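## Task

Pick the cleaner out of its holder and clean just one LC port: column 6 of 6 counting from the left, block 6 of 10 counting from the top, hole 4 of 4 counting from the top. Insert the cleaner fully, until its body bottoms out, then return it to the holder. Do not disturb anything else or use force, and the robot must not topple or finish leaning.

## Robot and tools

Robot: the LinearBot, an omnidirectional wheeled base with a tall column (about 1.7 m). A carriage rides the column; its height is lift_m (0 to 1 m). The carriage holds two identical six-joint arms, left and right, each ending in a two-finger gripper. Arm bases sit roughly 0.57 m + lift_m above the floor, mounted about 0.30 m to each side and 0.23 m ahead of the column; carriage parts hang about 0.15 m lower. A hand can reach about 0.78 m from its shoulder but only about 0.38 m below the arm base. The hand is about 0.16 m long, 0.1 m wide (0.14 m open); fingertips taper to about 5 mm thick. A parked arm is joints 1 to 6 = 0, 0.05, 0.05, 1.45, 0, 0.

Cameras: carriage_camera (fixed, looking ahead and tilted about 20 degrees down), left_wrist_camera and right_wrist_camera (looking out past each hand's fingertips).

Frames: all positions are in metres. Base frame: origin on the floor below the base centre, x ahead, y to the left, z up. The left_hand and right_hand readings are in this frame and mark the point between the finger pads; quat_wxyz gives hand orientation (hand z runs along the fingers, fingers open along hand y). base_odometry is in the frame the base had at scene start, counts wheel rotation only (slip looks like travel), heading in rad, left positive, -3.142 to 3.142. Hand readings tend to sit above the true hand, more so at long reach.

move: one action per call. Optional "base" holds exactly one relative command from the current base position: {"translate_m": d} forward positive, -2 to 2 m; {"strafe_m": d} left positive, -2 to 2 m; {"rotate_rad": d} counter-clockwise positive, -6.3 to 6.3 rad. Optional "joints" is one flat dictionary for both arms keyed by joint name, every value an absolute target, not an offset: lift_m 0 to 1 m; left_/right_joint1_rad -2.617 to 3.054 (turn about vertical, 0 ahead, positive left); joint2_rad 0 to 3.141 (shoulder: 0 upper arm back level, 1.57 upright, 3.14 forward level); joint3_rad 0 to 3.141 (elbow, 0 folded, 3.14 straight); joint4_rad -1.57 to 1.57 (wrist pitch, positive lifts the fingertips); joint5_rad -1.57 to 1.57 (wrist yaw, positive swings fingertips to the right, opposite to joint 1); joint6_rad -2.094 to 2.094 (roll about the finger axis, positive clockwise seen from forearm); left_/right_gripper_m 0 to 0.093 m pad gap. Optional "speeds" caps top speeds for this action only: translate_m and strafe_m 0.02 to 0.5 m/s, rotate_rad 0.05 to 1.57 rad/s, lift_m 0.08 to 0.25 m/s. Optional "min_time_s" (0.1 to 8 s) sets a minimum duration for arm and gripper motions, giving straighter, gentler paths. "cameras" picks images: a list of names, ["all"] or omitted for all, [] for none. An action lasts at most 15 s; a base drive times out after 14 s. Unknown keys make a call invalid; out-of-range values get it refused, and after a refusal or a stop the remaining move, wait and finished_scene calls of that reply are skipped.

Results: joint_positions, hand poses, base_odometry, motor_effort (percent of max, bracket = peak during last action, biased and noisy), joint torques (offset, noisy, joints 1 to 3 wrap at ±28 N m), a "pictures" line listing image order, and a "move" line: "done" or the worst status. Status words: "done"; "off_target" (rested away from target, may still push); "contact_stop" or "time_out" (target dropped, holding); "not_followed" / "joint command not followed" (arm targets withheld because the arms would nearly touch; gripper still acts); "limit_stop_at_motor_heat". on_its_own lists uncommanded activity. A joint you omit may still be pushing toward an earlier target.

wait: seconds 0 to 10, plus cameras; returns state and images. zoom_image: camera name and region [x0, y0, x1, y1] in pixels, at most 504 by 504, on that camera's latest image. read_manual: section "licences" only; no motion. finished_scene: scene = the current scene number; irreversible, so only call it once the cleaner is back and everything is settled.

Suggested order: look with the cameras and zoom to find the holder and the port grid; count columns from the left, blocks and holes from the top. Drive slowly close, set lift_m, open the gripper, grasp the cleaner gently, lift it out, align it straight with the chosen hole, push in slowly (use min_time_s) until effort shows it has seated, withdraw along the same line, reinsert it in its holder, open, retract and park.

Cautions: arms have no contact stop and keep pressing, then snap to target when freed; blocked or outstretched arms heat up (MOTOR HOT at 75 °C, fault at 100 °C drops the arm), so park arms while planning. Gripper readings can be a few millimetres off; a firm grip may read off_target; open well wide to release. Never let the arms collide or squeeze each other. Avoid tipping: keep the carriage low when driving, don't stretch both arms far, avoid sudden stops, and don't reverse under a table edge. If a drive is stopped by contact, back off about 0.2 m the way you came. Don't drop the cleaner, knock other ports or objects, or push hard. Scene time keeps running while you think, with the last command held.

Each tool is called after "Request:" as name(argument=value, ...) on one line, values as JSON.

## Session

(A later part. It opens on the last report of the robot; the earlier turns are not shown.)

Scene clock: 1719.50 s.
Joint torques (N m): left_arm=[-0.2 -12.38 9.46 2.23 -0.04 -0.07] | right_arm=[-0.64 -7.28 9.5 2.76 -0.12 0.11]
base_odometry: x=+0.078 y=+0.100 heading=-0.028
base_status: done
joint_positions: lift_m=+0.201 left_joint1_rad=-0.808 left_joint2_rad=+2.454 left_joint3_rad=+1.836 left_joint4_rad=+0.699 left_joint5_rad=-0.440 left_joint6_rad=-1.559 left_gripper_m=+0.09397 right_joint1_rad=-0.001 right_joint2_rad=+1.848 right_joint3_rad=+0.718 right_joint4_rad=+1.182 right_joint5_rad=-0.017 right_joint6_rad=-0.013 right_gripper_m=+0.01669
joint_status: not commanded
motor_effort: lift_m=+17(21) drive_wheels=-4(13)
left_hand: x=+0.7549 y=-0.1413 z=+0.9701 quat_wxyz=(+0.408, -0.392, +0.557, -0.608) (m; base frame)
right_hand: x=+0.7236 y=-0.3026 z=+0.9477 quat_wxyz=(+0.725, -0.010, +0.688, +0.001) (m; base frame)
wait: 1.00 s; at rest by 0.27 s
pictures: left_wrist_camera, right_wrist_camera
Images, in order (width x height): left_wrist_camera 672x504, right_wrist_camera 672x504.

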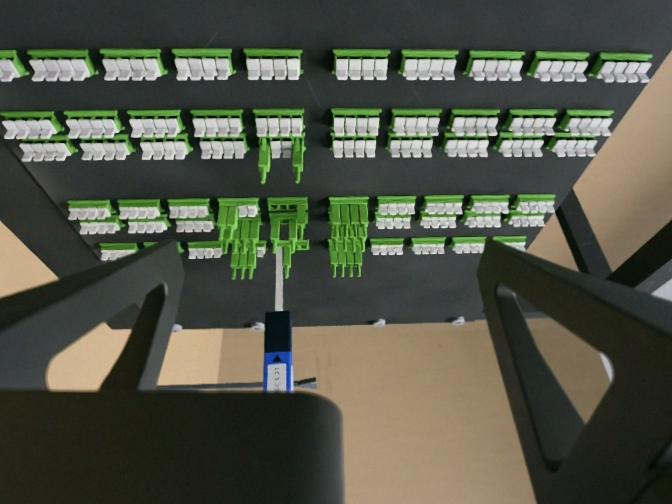

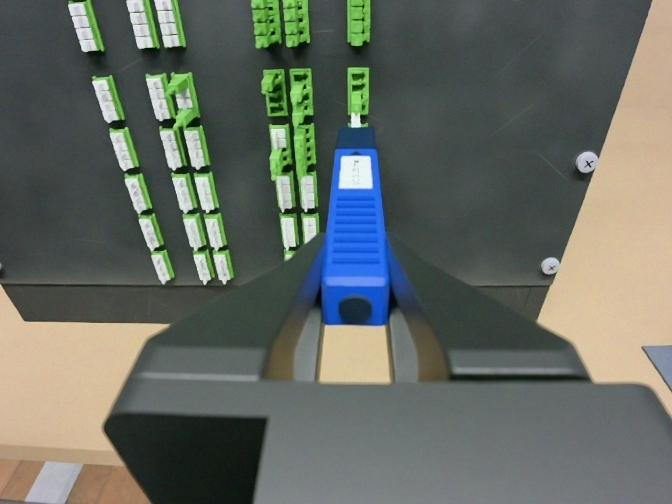

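Request:
move(base={"translate_m": 0.003}, speeds={"translate_m": 0.02}, cameras=[])

Request:
wait(seconds=1, cameras=["right_wrist_camera", "left_wrist_camera"])

Request:
zoom_image(camera="right_wrist_camera", region=[335, 74, 377, 116])

Request:
zoom_image(camera="left_wrist_camera", region=[266, 222, 316, 272])

Scene clock: 1724.57 s.
Joint torques (N m): left_arm=[-0.23 -12.44 9.44 2.23 -0.03 -0.08] | right_arm=[-0.59 -7.23 9.52 2.76 -0.16 0.11]
move: done
base_odometry: x=+0.081 y=+0.100 heading=-0.027
base_status: done
joint_positions: lift_m=+0.201 left_joint1_rad=-0.808 left_joint2_rad=+2.454 left_joint3_rad=+1.836 left_joint4_rad=+0.699 left_joint5_rad=-0.440 left_joint6_rad=-1.559 left_gripper_m=+0.09397 right_joint1_rad=-0.001 right_joint2_rad=+1.848 right_joint3_rad=+0.718 right_joint4_rad=+1.182 right_joint5_rad=-0.016 right_joint6_rad=-0.013 right_gripper_m=+0.01669
joint_status: not commanded
motor_effort: lift_m=+21(21) drive_wheels=-4(12)
left_hand: x=+0.7549 y=-0.1413 z=+0.9702 quat_wxyz=(+0.408, -0.392, +0.557, -0.608) (m; base frame)
right_hand: x=+0.7236 y=-0.3027 z=+0.9477 quat_wxyz=(+0.725, -0.010, +0.689, +0.000) (m; base frame)
pictures: none
No camera images: "cameras" was empty.

Scene clock: 1725.57 s.
Joint torques (N m): left_arm=[-0.2 -12.38 9.44 2.24 -0.04 -0.09] | right_arm=[-0.61 -7.25 9.51 2.76 -0.14 0.11]
base_odometry: x=+0.081 y=+0.100 heading=-0.027
base_status: done
joint_positions: lift_m=+0.201 left_joint1_rad=-0.808 left_joint2_rad=+2.454 left_joint3_rad=+1.836 left_joint4_rad=+0.699 left_joint5_rad=-0.440 left_joint6_rad=-1.559 left_gripper_m=+0.09397 right_joint1_rad=-0.001 right_joint2_rad=+1.848 right_joint3_rad=+0.718 right_joint4_rad=+1.182 right_joint5_rad=-0.016 right_joint6_rad=-0.013 right_gripper_m=+0.01669
joint_status: not commanded
motor_effort: lift_m=+19(21) drive_wheels=-5(12)
left_hand: x=+0.7549 y=-0.1413 z=+0.9701 quat_wxyz=(+0.408, -0.392, +0.557, -0.608) (m; base frame)
right_hand: x=+0.7236 y=-0.3027 z=+0.9477 quat_wxyz=(+0.725, -0.010, +0.689, +0.000) (m; base frame)
wait: 1.00 s; at rest by 0.27 s
pictures: left_wrist_camera, right_wrist_camera
Images, in order (width x height): left_wrist_camera 672x504, right_wrist_camera 672x504.

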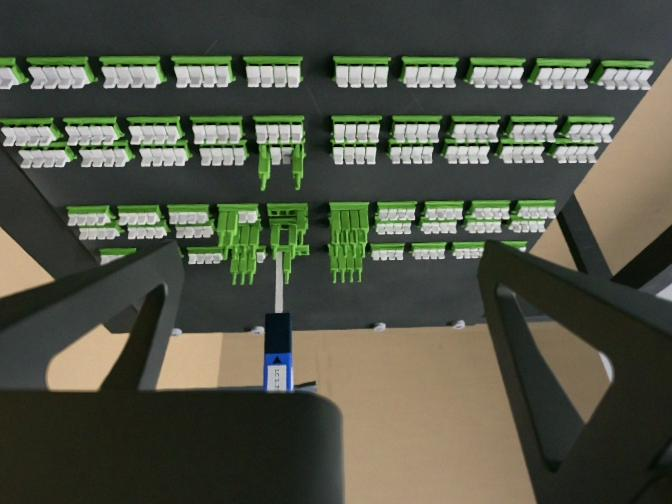

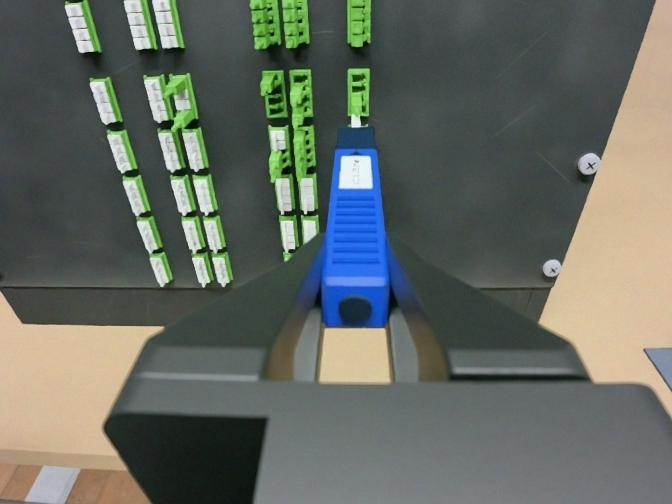

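Scaled by 12.000 from the camera's 672x504 image, which has a finer 960x720 frame.

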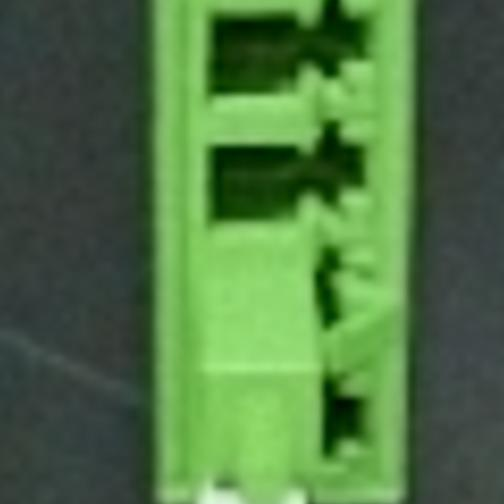

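Scaled by 10.080 from the camera's 672x504 image, which has a finer 960x720 frame.

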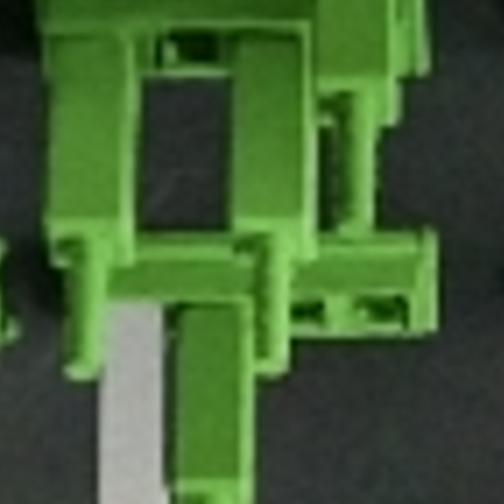

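Request:
move(base={"translate_m": 0.004}, speeds={"translate_m": 0.02}, cameras=[])

Request:
wait(seconds=1, cameras=["right_wrist_camera", "left_wrist_camera"])

Request:
zoom_image(camera="left_wrist_camera", region=[256, 222, 316, 322])

Scene clock: 1741.37 s.
Joint torques (N m): left_arm=[-0.18 -12.46 9.48 2.22 -0.03 -0.08] | right_arm=[-0.64 -7.32 9.54 2.76 -0.16 0.11]
move: done
base_odometry: x=+0.085 y=+0.100 heading=-0.027
base_status: done
joint_positions: lift_m=+0.201 left_joint1_rad=-0.808 left_joint2_rad=+2.454 left_joint3_rad=+1.836 left_joint4_rad=+0.698 left_joint5_rad=-0.440 left_joint6_rad=-1.559 left_gripper_m=+0.09397 right_joint1_rad=-0.001 right_joint2_rad=+1.848 right_joint3_rad=+0.718 right_joint4_rad=+1.182 right_joint5_rad=-0.014 right_joint6_rad=-0.013 right_gripper_m=+0.01669
joint_status: not commanded
motor_effort: lift_m=+19(22) drive_wheels=+4(12)
left_hand: x=+0.7549 y=-0.1413 z=+0.9700 quat_wxyz=(+0.408, -0.392, +0.557, -0.608) (m; base frame)
right_hand: x=+0.7236 y=-0.3031 z=+0.9477 quat_wxyz=(+0.725, -0.009, +0.689, +0.000) (m; base frame)
pictures: none
No camera images: "cameras" was empty.

Scene clock: 1742.37 s.
Joint torques (N m): left_arm=[-0.18 -12.42 9.44 2.23 -0.02 -0.07] | right_arm=[-0.61 -7.28 9.52 2.76 -0.16 0.11]
base_odometry: x=+0.085 y=+0.100 heading=-0.027
base_status: done
joint_positions: lift_m=+0.201 left_joint1_rad=-0.808 left_joint2_rad=+2.454 left_joint3_rad=+1.836 left_joint4_rad=+0.698 left_joint5_rad=-0.440 left_joint6_rad=-1.559 left_gripper_m=+0.09397 right_joint1_rad=-0.001 right_joint2_rad=+1.848 right_joint3_rad=+0.718 right_joint4_rad=+1.182 right_joint5_rad=-0.014 right_joint6_rad=-0.013 right_gripper_m=+0.01669
joint_status: not commanded
motor_effort: lift_m=+19(22) drive_wheels=+5(12)
left_hand: x=+0.7549 y=-0.1413 z=+0.9700 quat_wxyz=(+0.408, -0.392, +0.557, -0.608) (m; base frame)
right_hand: x=+0.7236 y=-0.3031 z=+0.9477 quat_wxyz=(+0.725, -0.009, +0.689, +0.000) (m; base frame)
wait: 1.00 s; at rest by 0.27 s
pictures: left_wrist_camera, right_wrist_camera
Images, in order (width x height): left_wrist_camera 672x504, right_wrist_camera 672x504.

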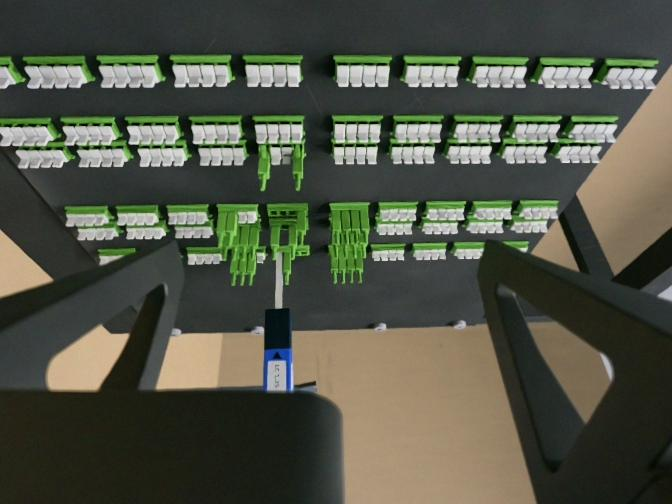

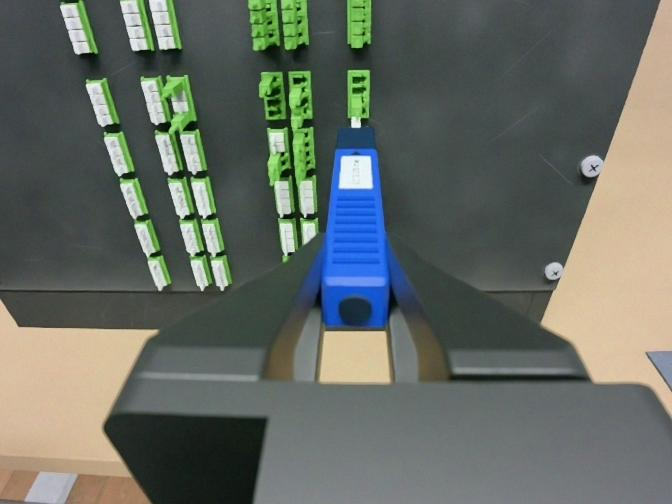

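Scaled by 5.040 from the camera's 672x504 image, which has a finer 960x720 frame.

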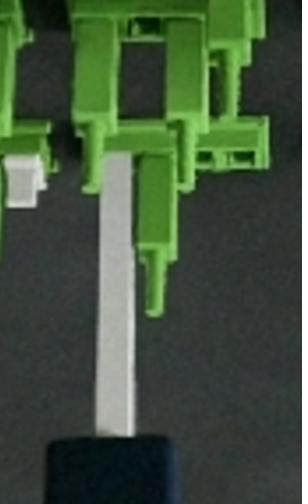

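Request:
zoom_image(camera="right_wrist_camera", region=[296, 100, 416, 340])

Scaled by 2.100 from the camera's 672x504 image, which has a finer 960x720 frame.

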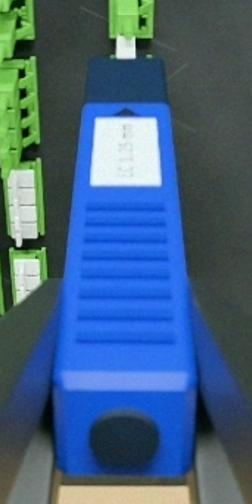

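Request:
move(base={"translate_m": 0.006}, speeds={"translate_m": 0.02}, cameras=[])

Request:
wait(seconds=1, cameras=["right_wrist_camera", "left_wrist_camera"])

Request:
zoom_image(camera="left_wrist_camera", region=[256, 222, 316, 322])

Scene clock: 1756.73 s.
Joint torques (N m): left_arm=[-0.29 -12.38 9.44 2.27 -0.04 -0.08] | right_arm=[-0.61 -7.3 9.51 2.76 -0.19 0.11]
move: done
base_odometry: x=+0.091 y=+0.101 heading=-0.026
base_status: done
joint_positions: lift_m=+0.201 left_joint1_rad=-0.808 left_joint2_rad=+2.454 left_joint3_rad=+1.836 left_joint4_rad=+0.699 left_joint5_rad=-0.440 left_joint6_rad=-1.559 left_gripper_m=+0.09397 right_joint1_rad=-0.001 right_joint2_rad=+1.848 right_joint3_rad=+0.718 right_joint4_rad=+1.182 right_joint5_rad=-0.011 right_joint6_rad=-0.013 right_gripper_m=+0.01669
joint_status: not commanded
motor_effort: lift_m=+20(21) drive_wheels=+6(11)
left_hand: x=+0.7549 y=-0.1413 z=+0.9702 quat_wxyz=(+0.408, -0.392, +0.557, -0.608) (m; base frame)
right_hand: x=+0.7237 y=-0.3035 z=+0.9477 quat_wxyz=(+0.725, -0.008, +0.689, -0.001) (m; base frame)
pictures: none
No camera images: "cameras" was empty.

Scene clock: 1757.73 s.
Joint torques (N m): left_arm=[-0.2 -12.42 9.48 2.24 -0.03 -0.07] | right_arm=[-0.62 -7.27 9.54 2.76 -0.19 0.11]
base_odometry: x=+0.091 y=+0.101 heading=-0.026
base_status: done
joint_positions: lift_m=+0.201 left_joint1_rad=-0.808 left_joint2_rad=+2.454 left_joint3_rad=+1.836 left_joint4_rad=+0.699 left_joint5_rad=-0.440 left_joint6_rad=-1.559 left_gripper_m=+0.09397 right_joint1_rad=-0.001 right_joint2_rad=+1.848 right_joint3_rad=+0.718 right_joint4_rad=+1.182 right_joint5_rad=-0.011 right_joint6_rad=-0.013 right_gripper_m=+0.01669
joint_status: not commanded
motor_effort: lift_m=+19(21) drive_wheels=+6(11)
left_hand: x=+0.7549 y=-0.1413 z=+0.9701 quat_wxyz=(+0.408, -0.392, +0.557, -0.608) (m; base frame)
right_hand: x=+0.7237 y=-0.3035 z=+0.9477 quat_wxyz=(+0.725, -0.008, +0.689, -0.001) (m; base frame)
wait: 1.00 s; at rest by 0.27 s
pictures: left_wrist_camera, right_wrist_camera
Images, in order (width x height): left_wrist_camera 672x504, right_wrist_camera 672x504.

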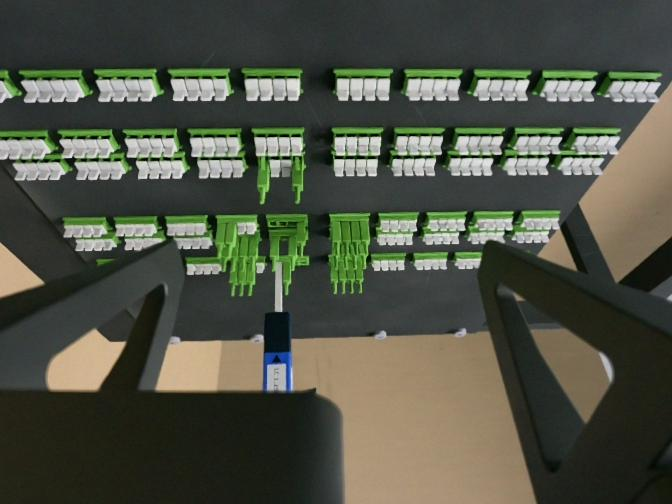

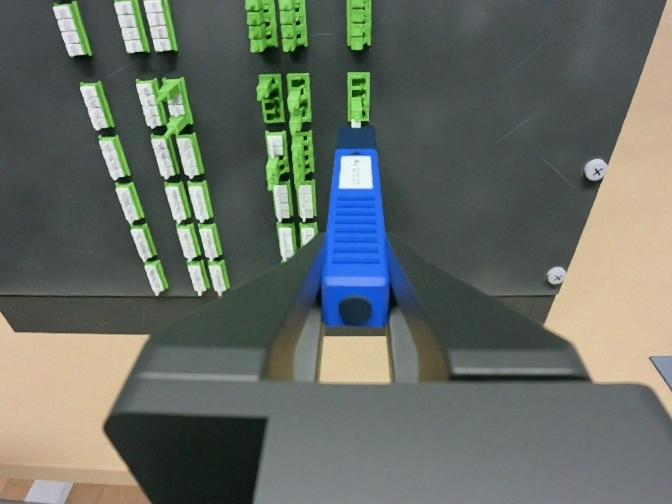

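Scaled by 5.040 from the camera's 672x504 image, which has a finer 960x720 frame.

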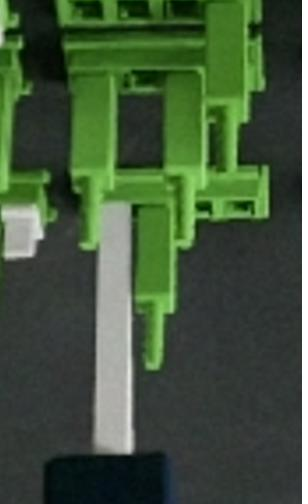

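Request:
move(base={"translate_m": 0.004}, speeds={"translate_m": 0.02}, cameras=[])

Request:
wait(seconds=1, cameras=["right_wrist_camera", "left_wrist_camera"])

Request:
zoom_image(camera="left_wrist_camera", region=[256, 222, 316, 322])

Request:
zoom_image(camera="right_wrist_camera", region=[296, 100, 416, 340])

Scene clock: 1763.57 s.
Joint torques (N m): left_arm=[-0.16 -12.41 9.48 2.22 -0.03 -0.08] | right_arm=[-0.59 -7.3 9.57 2.76 -0.23 0.11]
move: done
base_odometry: x=+0.095 y=+0.101 heading=-0.025
base_status: done
joint_positions: lift_m=+0.201 left_joint1_rad=-0.808 left_joint2_rad=+2.454 left_joint3_rad=+1.836 left_joint4_rad=+0.698 left_joint5_rad=-0.440 left_joint6_rad=-1.559 left_gripper_m=+0.09397 right_joint1_rad=-0.002 right_joint2_rad=+1.848 right_joint3_rad=+0.718 right_joint4_rad=+1.182 right_joint5_rad=-0.009 right_joint6_rad=-0.013 right_gripper_m=+0.01669
joint_status: not commanded
motor_effort: lift_m=+20(22) drive_wheels=+6(13)
left_hand: x=+0.7549 y=-0.1413 z=+0.9699 quat_wxyz=(+0.408, -0.392, +0.557, -0.608) (m; base frame)
right_hand: x=+0.7237 y=-0.3041 z=+0.9476 quat_wxyz=(+0.725, -0.007, +0.689, -0.002) (m; base frame)
pictures: none
No camera images: "cameras" was empty.

Scene clock: 1764.57 s.
Joint torques (N m): left_arm=[-0.13 -12.49 9.5 2.23 -0.04 -0.08] | right_arm=[-0.59 -7.25 9.51 2.77 -0.22 0.11]
base_odometry: x=+0.095 y=+0.101 heading=-0.025
base_status: done
joint_positions: lift_m=+0.201 left_joint1_rad=-0.808 left_joint2_rad=+2.454 left_joint3_rad=+1.836 left_joint4_rad=+0.698 left_joint5_rad=-0.440 left_joint6_rad=-1.559 left_gripper_m=+0.09397 right_joint1_rad=-0.002 right_joint2_rad=+1.848 right_joint3_rad=+0.718 right_joint4_rad=+1.182 right_joint5_rad=-0.009 right_joint6_rad=-0.013 right_gripper_m=+0.01669
joint_status: not commanded
motor_effort: lift_m=+19(22) drive_wheels=+6(13)
left_hand: x=+0.7549 y=-0.1413 z=+0.9699 quat_wxyz=(+0.408, -0.392, +0.557, -0.608) (m; base frame)
right_hand: x=+0.7237 y=-0.3041 z=+0.9476 quat_wxyz=(+0.725, -0.007, +0.689, -0.002) (m; base frame)
wait: 1.00 s; at rest by 0.27 s
pictures: left_wrist_camera, right_wrist_camera
Images, in order (width x height): left_wrist_camera 672x504, right_wrist_camera 672x504.

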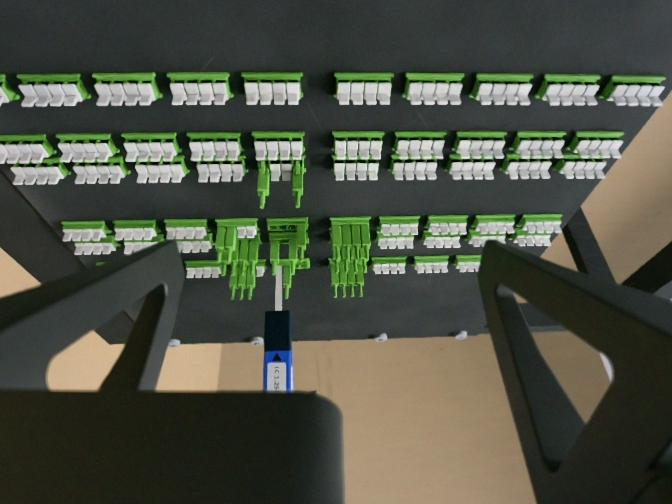

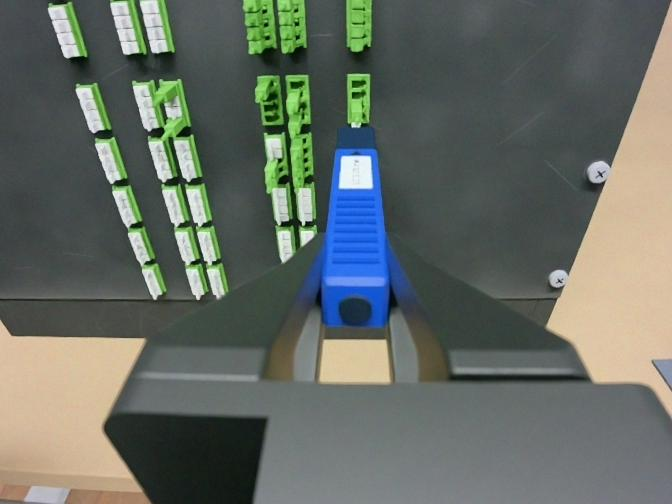

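Scaled by 5.040 from the camera's 672x504 image, which has a finer 960x720 frame.

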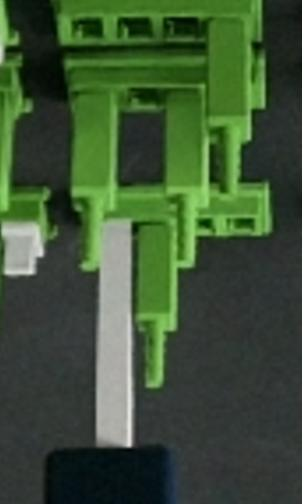

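Scaled by 2.100 from the camera's 672x504 image, which has a finer 960x720 frame.

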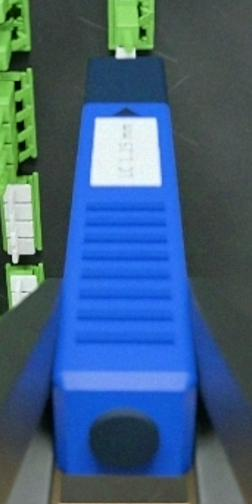

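Request:
move(base={"translate_m": 0.003}, speeds={"translate_m": 0.02}, cameras=[])

Request:
wait(seconds=1, cameras=["right_wrist_camera", "left_wrist_camera"])

Request:
zoom_image(camera="left_wrist_camera", region=[256, 222, 316, 322])

Request:
zoom_image(camera="right_wrist_camera", region=[296, 100, 416, 340])

Scene clock: 1770.03 s.
Joint torques (N m): left_arm=[-0.21 -12.49 9.47 2.24 -0.02 -0.08] | right_arm=[-0.54 -7.24 9.65 2.74 -0.24 0.11]
move: done
base_odometry: x=+0.098 y=+0.101 heading=-0.025
base_status: done
joint_positions: lift_m=+0.201 left_joint1_rad=-0.808 left_joint2_rad=+2.454 left_joint3_rad=+1.836 left_joint4_rad=+0.699 left_joint5_rad=-0.440 left_joint6_rad=-1.559 left_gripper_m=+0.09397 right_joint1_rad=-0.002 right_joint2_rad=+1.848 right_joint3_rad=+0.716 right_joint4_rad=+1.184 right_joint5_rad=-0.008 right_joint6_rad=-0.013 right_gripper_m=+0.01669
joint_status: not commanded
motor_effort: lift_m=+19(20) drive_wheels=+6(13)
left_hand: x=+0.7549 y=-0.1413 z=+0.9701 quat_wxyz=(+0.408, -0.392, +0.557, -0.608) (m; base frame)
right_hand: x=+0.7233 y=-0.3043 z=+0.9474 quat_wxyz=(+0.725, -0.007, +0.689, -0.003) (m; base frame)
pictures: none
No camera images: "cameras" was empty.

Scene clock: 1771.03 s.
Joint torques (N m): left_arm=[-0.2 -12.49 9.46 2.23 -0.03 -0.08] | right_arm=[-0.58 -7.21 9.7 2.75 -0.23 0.11]
base_odometry: x=+0.098 y=+0.101 heading=-0.025
base_status: done
joint_positions: lift_m=+0.201 left_joint1_rad=-0.808 left_joint2_rad=+2.454 left_joint3_rad=+1.836 left_joint4_rad=+0.699 left_joint5_rad=-0.440 left_joint6_rad=-1.559 left_gripper_m=+0.09397 right_joint1_rad=-0.002 right_joint2_rad=+1.848 right_joint3_rad=+0.716 right_joint4_rad=+1.184 right_joint5_rad=-0.008 right_joint6_rad=-0.013 right_gripper_m=+0.01669
joint_status: not commanded
motor_effort: lift_m=+19(20) drive_wheels=+7(13)
left_hand: x=+0.7549 y=-0.1413 z=+0.9701 quat_wxyz=(+0.408, -0.392, +0.557, -0.608) (m; base frame)
right_hand: x=+0.7233 y=-0.3043 z=+0.9474 quat_wxyz=(+0.725, -0.007, +0.689, -0.003) (m; base frame)
wait: 1.00 s; at rest by 0.27 s
pictures: left_wrist_camera, right_wrist_camera
Images, in order (width x height): left_wrist_camera 672x504, right_wrist_camera 672x504.

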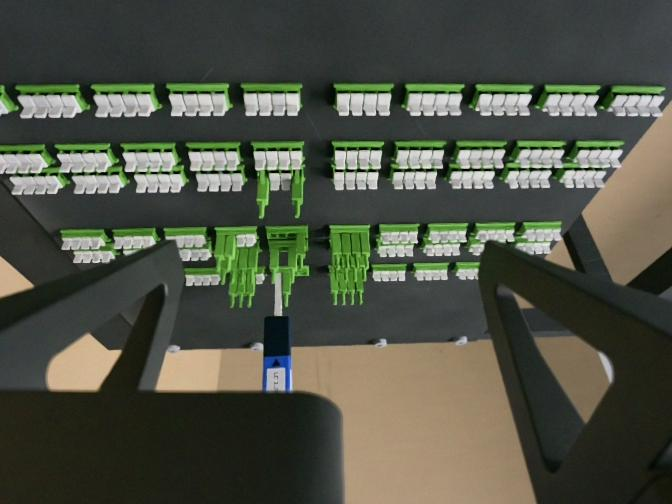

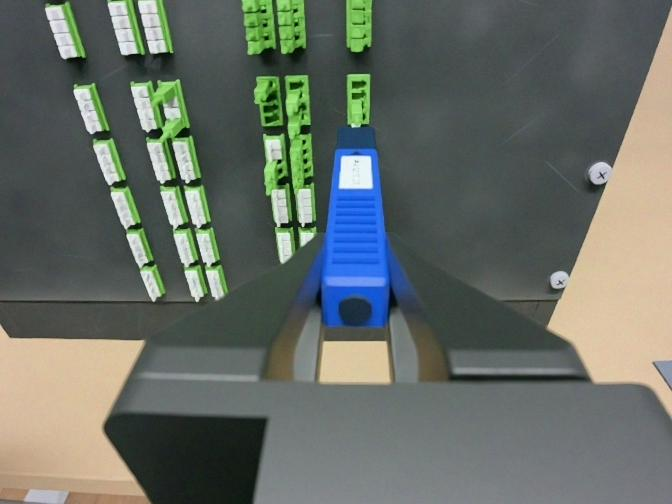

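Scaled by 5.040 from the camera's 672x504 image, which has a finer 960x720 frame.

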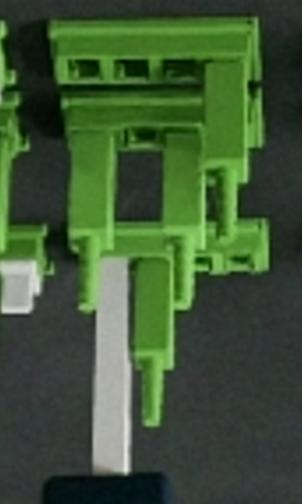

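Scaled by 2.100 from the camera's 672x504 image, which has a finer 960x720 frame.

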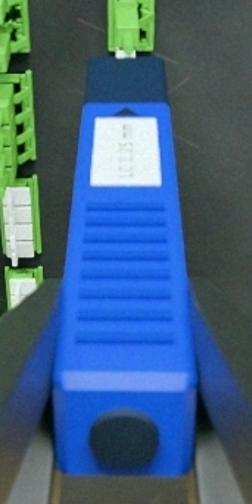

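Request:
move(base={"translate_m": 0.003}, speeds={"translate_m": 0.02}, cameras=[])

Request:
wait(seconds=1, cameras=["right_wrist_camera", "left_wrist_camera"])

Request:
zoom_image(camera="left_wrist_camera", region=[256, 222, 316, 322])

Request:
zoom_image(camera="right_wrist_camera", region=[296, 100, 416, 340])

Scene clock: 1776.63 s.
Joint torques (N m): left_arm=[-0.2 -12.55 9.44 2.24 -0.05 -0.07] | right_arm=[-0.54 -7.17 10.78 2.57 -0.26 0.11]
move: done
base_odometry: x=+0.101 y=+0.101 heading=-0.024
base_status: done
joint_positions: lift_m=+0.201 left_joint1_rad=-0.808 left_joint2_rad=+2.454 left_joint3_rad=+1.836 left_joint4_rad=+0.699 left_joint5_rad=-0.440 left_joint6_rad=-1.559 left_gripper_m=+0.09397 right_joint1_rad=-0.002 right_joint2_rad=+1.848 right_joint3_rad=+0.704 right_joint4_rad=+1.200 right_joint5_rad=-0.007 right_joint6_rad=-0.013 right_gripper_m=+0.01669
joint_status: not commanded
motor_effort: lift_m=+20(21) drive_wheels=+10(15)
left_hand: x=+0.7549 y=-0.1413 z=+0.9701 quat_wxyz=(+0.408, -0.392, +0.557, -0.608) (m; base frame)
right_hand: x=+0.7209 y=-0.3047 z=+0.9464 quat_wxyz=(+0.726, -0.006, +0.687, -0.003) (m; base frame)
pictures: none
No camera images: "cameras" was empty.

Scene clock: 1777.63 s.
Joint torques (N m): left_arm=[-0.18 -12.4 9.46 2.22 -0.02 -0.07] | right_arm=[-0.57 -7.17 10.84 2.57 -0.25 0.11]
base_odometry: x=+0.101 y=+0.101 heading=-0.024
base_status: done
joint_positions: lift_m=+0.201 left_joint1_rad=-0.808 left_joint2_rad=+2.454 left_joint3_rad=+1.836 left_joint4_rad=+0.699 left_joint5_rad=-0.440 left_joint6_rad=-1.559 left_gripper_m=+0.09397 right_joint1_rad=-0.002 right_joint2_rad=+1.848 right_joint3_rad=+0.704 right_joint4_rad=+1.200 right_joint5_rad=-0.007 right_joint6_rad=-0.013 right_gripper_m=+0.01669
joint_status: not commanded
motor_effort: lift_m=+20(21) drive_wheels=+7(15)
left_hand: x=+0.7549 y=-0.1413 z=+0.9701 quat_wxyz=(+0.408, -0.392, +0.557, -0.608) (m; base frame)
right_hand: x=+0.7209 y=-0.3047 z=+0.9464 quat_wxyz=(+0.726, -0.006, +0.687, -0.003) (m; base frame)
wait: 1.00 s; at rest by 0.27 s
pictures: left_wrist_camera, right_wrist_camera
Images, in order (width x height): left_wrist_camera 672x504, right_wrist_camera 672x504.

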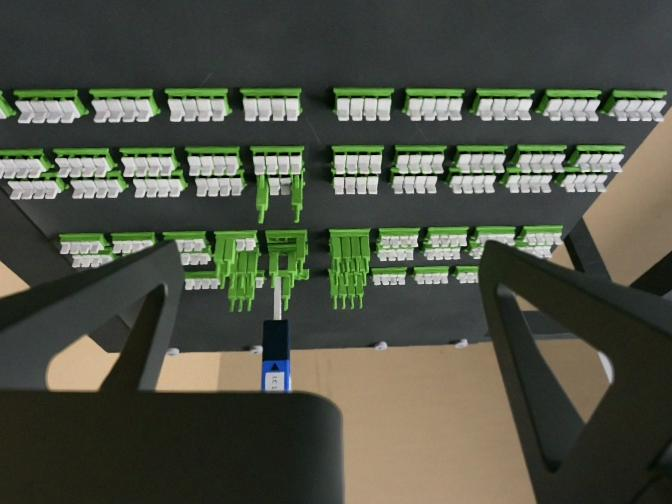

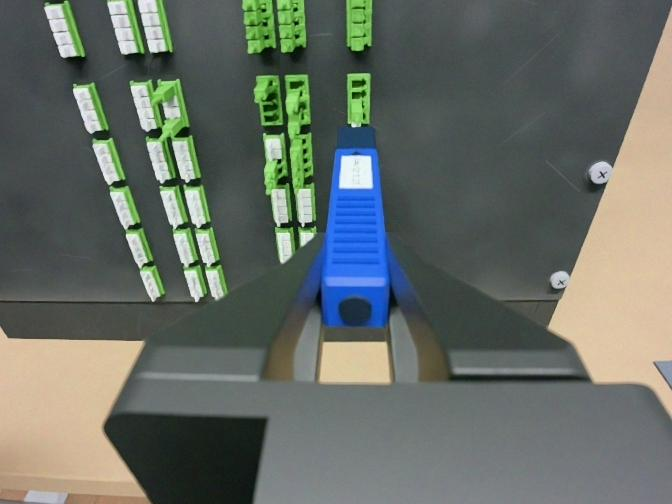

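Scaled by 5.040 from the camera's 672x504 image, which has a finer 960x720 frame.

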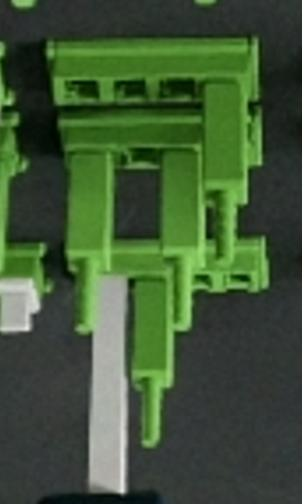

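Scaled by 2.100 from the camera's 672x504 image, which has a finer 960x720 frame.

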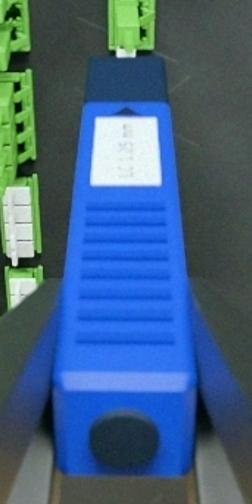

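Request:
move(base={"translate_m": 0.003}, speeds={"translate_m": 0.02}, cameras=[])

Request:
wait(seconds=1, cameras=["right_wrist_camera", "left_wrist_camera"])

Request:
zoom_image(camera="left_wrist_camera", region=[256, 222, 316, 342])

Request:
zoom_image(camera="right_wrist_camera", region=[296, 100, 416, 340])

Scene clock: 1784.80 s.
Joint torques (N m): left_arm=[-0.28 -12.49 9.43 2.22 -0.04 -0.07] | right_arm=[-0.55 -7.08 11.84 2.42 -0.29 0.11]
move: done
base_odometry: x=+0.104 y=+0.101 heading=-0.024
base_status: done
joint_positions: lift_m=+0.201 left_joint1_rad=-0.808 left_joint2_rad=+2.454 left_joint3_rad=+1.836 left_joint4_rad=+0.699 left_joint5_rad=-0.440 left_joint6_rad=-1.559 left_gripper_m=+0.09397 right_joint1_rad=-0.002 right_joint2_rad=+1.848 right_joint3_rad=+0.692 right_joint4_rad=+1.213 right_joint5_rad=-0.005 right_joint6_rad=-0.013 right_gripper_m=+0.01669
joint_status: not commanded
motor_effort: lift_m=+19(21) drive_wheels=+8(15)
left_hand: x=+0.7549 y=-0.1413 z=+0.9702 quat_wxyz=(+0.408, -0.392, +0.557, -0.608) (m; base frame)
right_hand: x=+0.7185 y=-0.3050 z=+0.9453 quat_wxyz=(+0.727, -0.006, +0.686, -0.004) (m; base frame)
pictures: none
No camera images: "cameras" was empty.

Scene clock: 1785.80 s.
Joint torques (N m): left_arm=[-0.23 -12.45 9.48 2.22 -0.04 -0.08] | right_arm=[-0.54 -7.06 11.89 2.42 -0.26 0.11]
base_odometry: x=+0.104 y=+0.101 heading=-0.024
base_status: done
joint_positions: lift_m=+0.201 left_joint1_rad=-0.808 left_joint2_rad=+2.454 left_joint3_rad=+1.836 left_joint4_rad=+0.699 left_joint5_rad=-0.440 left_joint6_rad=-1.559 left_gripper_m=+0.09397 right_joint1_rad=-0.002 right_joint2_rad=+1.848 right_joint3_rad=+0.692 right_joint4_rad=+1.213 right_joint5_rad=-0.005 right_joint6_rad=-0.013 right_gripper_m=+0.01669
joint_status: not commanded
motor_effort: lift_m=+18(21) drive_wheels=+9(15)
left_hand: x=+0.7549 y=-0.1413 z=+0.9701 quat_wxyz=(+0.408, -0.392, +0.557, -0.608) (m; base frame)
right_hand: x=+0.7185 y=-0.3050 z=+0.9453 quat_wxyz=(+0.727, -0.006, +0.686, -0.004) (m; base frame)
wait: 1.00 s; at rest by 0.27 s
pictures: left_wrist_camera, right_wrist_camera
Images, in order (width x height): left_wrist_camera 672x504, right_wrist_camera 672x504.

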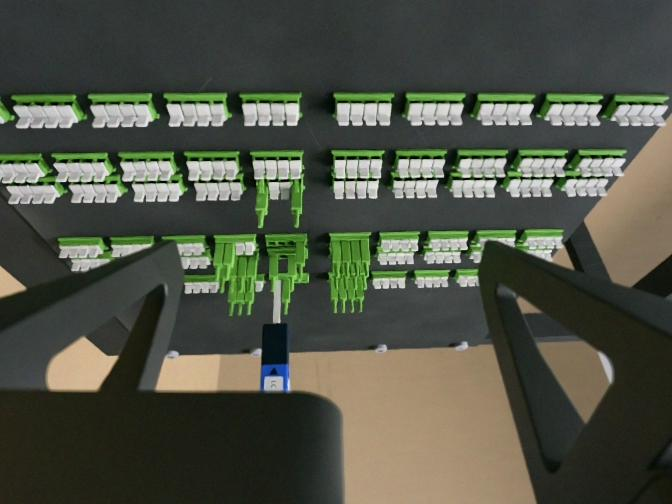

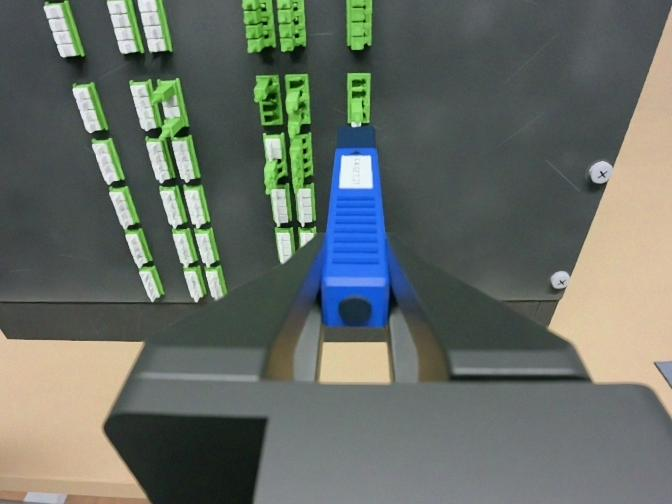

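Scaled by 4.200 from the camera's 672x504 image, which has a finer 960x720 frame.

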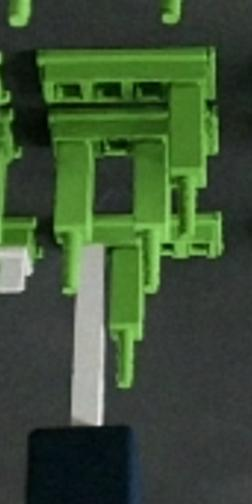

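Scaled by 2.100 from the camera's 672x504 image, which has a finer 960x720 frame.

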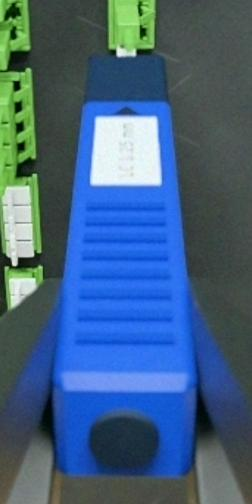

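Request:
move(base={"translate_m": 0.003}, speeds={"translate_m": 0.02}, cameras=["left_wrist_camera", "right_wrist_camera"])

Request:
wait(seconds=1, cameras=["left_wrist_camera", "right_wrist_camera"])

Scene clock: 1801.57 s.
Joint torques (N m): left_arm=[-0.18 -12.38 9.42 2.23 -0.03 -0.06] | right_arm=[-0.53 -6.84 12.98 2.3 -0.3 0.11]
move: done
base_odometry: x=+0.106 y=+0.101 heading=-0.024
base_status: done
joint_positions: lift_m=+0.201 left_joint1_rad=-0.808 left_joint2_rad=+2.454 left_joint3_rad=+1.836 left_joint4_rad=+0.699 left_joint5_rad=-0.440 left_joint6_rad=-1.559 left_gripper_m=+0.09397 right_joint1_rad=-0.002 right_joint2_rad=+1.846 right_joint3_rad=+0.681 right_joint4_rad=+1.224 right_joint5_rad=-0.004 right_joint6_rad=-0.013 right_gripper_m=+0.01669
joint_status: not commanded
motor_effort: lift_m=+18(21) drive_wheels=+9(17)
left_hand: x=+0.7549 y=-0.1413 z=+0.9701 quat_wxyz=(+0.408, -0.392, +0.557, -0.608) (m; base frame)
right_hand: x=+0.7161 y=-0.3053 z=+0.9446 quat_wxyz=(+0.728, -0.005, +0.686, -0.004) (m; base frame)
pictures: left_wrist_camera, right_wrist_camera
Images, in order (width x height): left_wrist_camera 672x504, right_wrist_camera 672x504.

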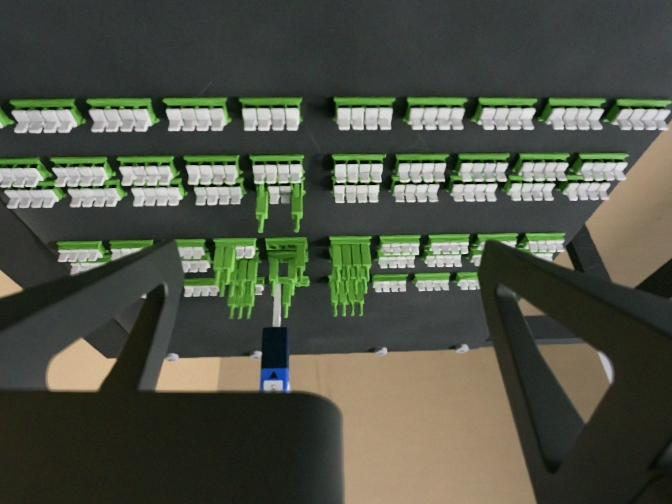

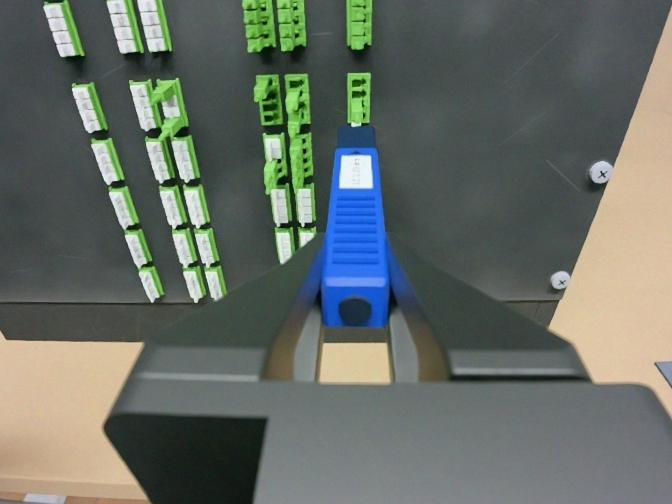

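Scene clock: 1802.57 s.
Joint torques (N m): left_arm=[-0.14 -12.4 9.5 2.22 -0.05 -0.06] | right_arm=[-0.55 -6.86 12.92 2.28 -0.29 0.11]
base_odometry: x=+0.106 y=+0.101 heading=-0.024
base_status: done
joint_positions: lift_m=+0.201 left_joint1_rad=-0.808 left_joint2_rad=+2.454 left_joint3_rad=+1.836 left_joint4_rad=+0.699 left_joint5_rad=-0.440 left_joint6_rad=-1.559 left_gripper_m=+0.09397 right_joint1_rad=-0.002 right_joint2_rad=+1.846 right_joint3_rad=+0.681 right_joint4_rad=+1.224 right_joint5_rad=-0.004 right_joint6_rad=-0.013 right_gripper_m=+0.01669
joint_status: not commanded
motor_effort: lift_m=+18(21) drive_wheels=+9(17)
left_hand: x=+0.7549 y=-0.1413 z=+0.9701 quat_wxyz=(+0.408, -0.392, +0.557, -0.608) (m; base frame)
right_hand: x=+0.7161 y=-0.3053 z=+0.9446 quat_wxyz=(+0.728, -0.005, +0.686, -0.004) (m; base frame)
wait: 1.00 s; at rest by 0.27 s
pictures: left_wrist_camera, right_wrist_camera
Images, in order (width x height): left_wrist_camera 672x504, right_wrist_camera 672x504.

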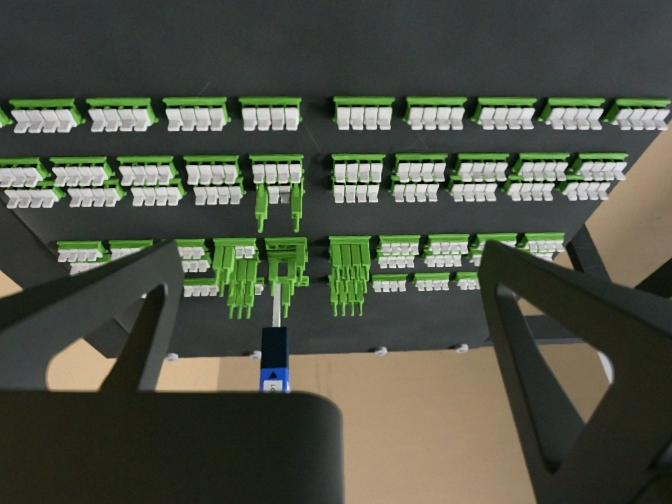

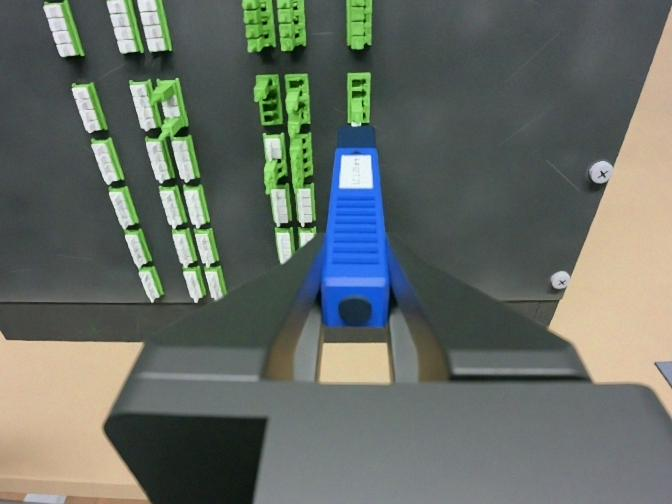

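Request:
move(base={"translate_m": -0.01}, speeds={"translate_m": 0.02}, cameras=["left_wrist_camera"])

Request:
wait(seconds=0.8, cameras=["left_wrist_camera", "right_wrist_camera"])

Scene clock: 1807.27 s.
Joint torques (N m): left_arm=[-0.17 -12.4 9.42 2.19 -0.04 -0.06] | right_arm=[-0.53 -6.98 11.34 2.54 -0.27 0.11]
move: done
base_odometry: x=+0.096 y=+0.102 heading=-0.024
base_status: done
joint_positions: lift_m=+0.201 left_joint1_rad=-0.808 left_joint2_rad=+2.454 left_joint3_rad=+1.836 left_joint4_rad=+0.699 left_joint5_rad=-0.440 left_joint6_rad=-1.559 left_gripper_m=+0.09397 right_joint1_rad=-0.002 right_joint2_rad=+1.846 right_joint3_rad=+0.698 right_joint4_rad=+1.202 right_joint5_rad=-0.004 right_joint6_rad=-0.013 right_gripper_m=+0.01669
joint_status: not commanded
motor_effort: lift_m=+22(22) drive_wheels=+5(8)
left_hand: x=+0.7547 y=-0.1415 z=+0.9701 quat_wxyz=(+0.408, -0.392, +0.557, -0.608) (m; base frame)
right_hand: x=+0.7196 y=-0.3053 z=+0.9460 quat_wxyz=(+0.726, -0.005, +0.687, -0.004) (m; base frame)
pictures: left_wrist_camera
Images, in order (width x height): left_wrist_camera 672x504.

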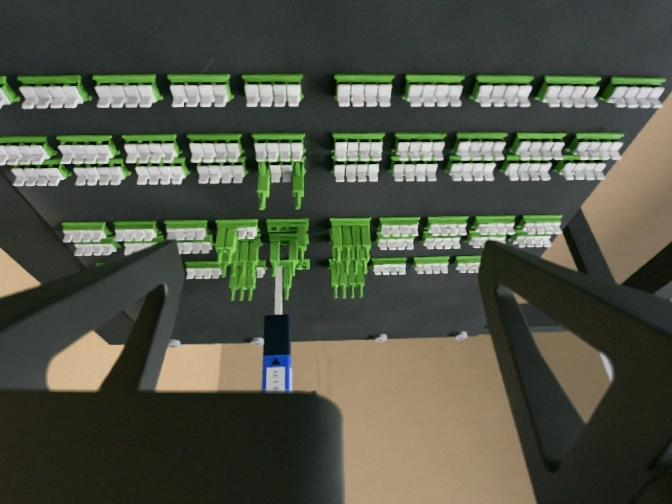

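Scene clock: 1808.07 s.
Joint torques (N m): left_arm=[-0.21 -12.42 9.43 2.23 -0.03 -0.08] | right_arm=[-0.51 -6.95 11.34 2.54 -0.28 0.11]
base_odometry: x=+0.096 y=+0.102 heading=-0.024
base_status: done
joint_positions: lift_m=+0.201 left_joint1_rad=-0.808 left_joint2_rad=+2.454 left_joint3_rad=+1.836 left_joint4_rad=+0.699 left_joint5_rad=-0.440 left_joint6_rad=-1.559 left_gripper_m=+0.09397 right_joint1_rad=-0.002 right_joint2_rad=+1.846 right_joint3_rad=+0.698 right_joint4_rad=+1.202 right_joint5_rad=-0.004 right_joint6_rad=-0.013 right_gripper_m=+0.01669
joint_status: not commanded
motor_effort: lift_m=+18(22) drive_wheels=+6(8)
left_hand: x=+0.7547 y=-0.1415 z=+0.9701 quat_wxyz=(+0.408, -0.392, +0.557, -0.608) (m; base frame)
right_hand: x=+0.7196 y=-0.3053 z=+0.9460 quat_wxyz=(+0.726, -0.005, +0.687, -0.004) (m; base frame)
wait: 0.80 s; at rest by 0.27 s
pictures: left_wrist_camera, right_wrist_camera
Images, in order (width x height): left_wrist_camera 672x504, right_wrist_camera 672x504.

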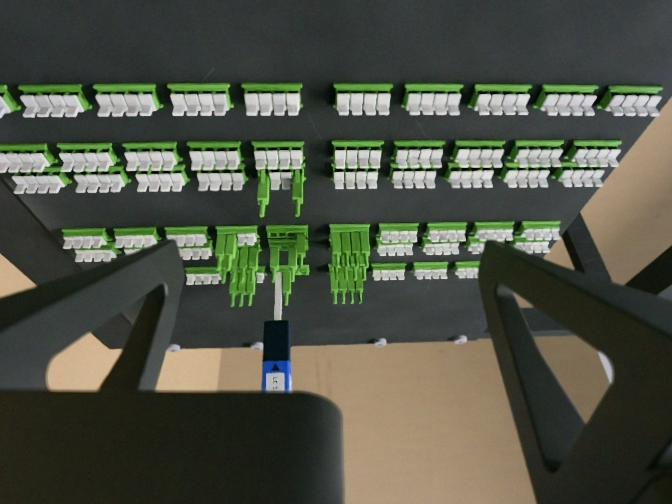

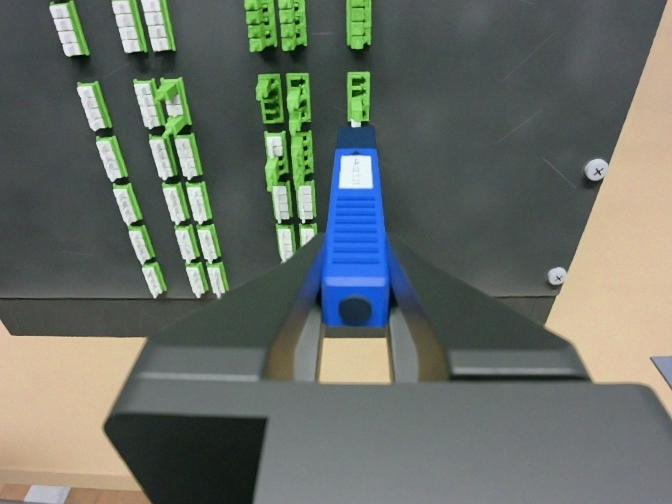

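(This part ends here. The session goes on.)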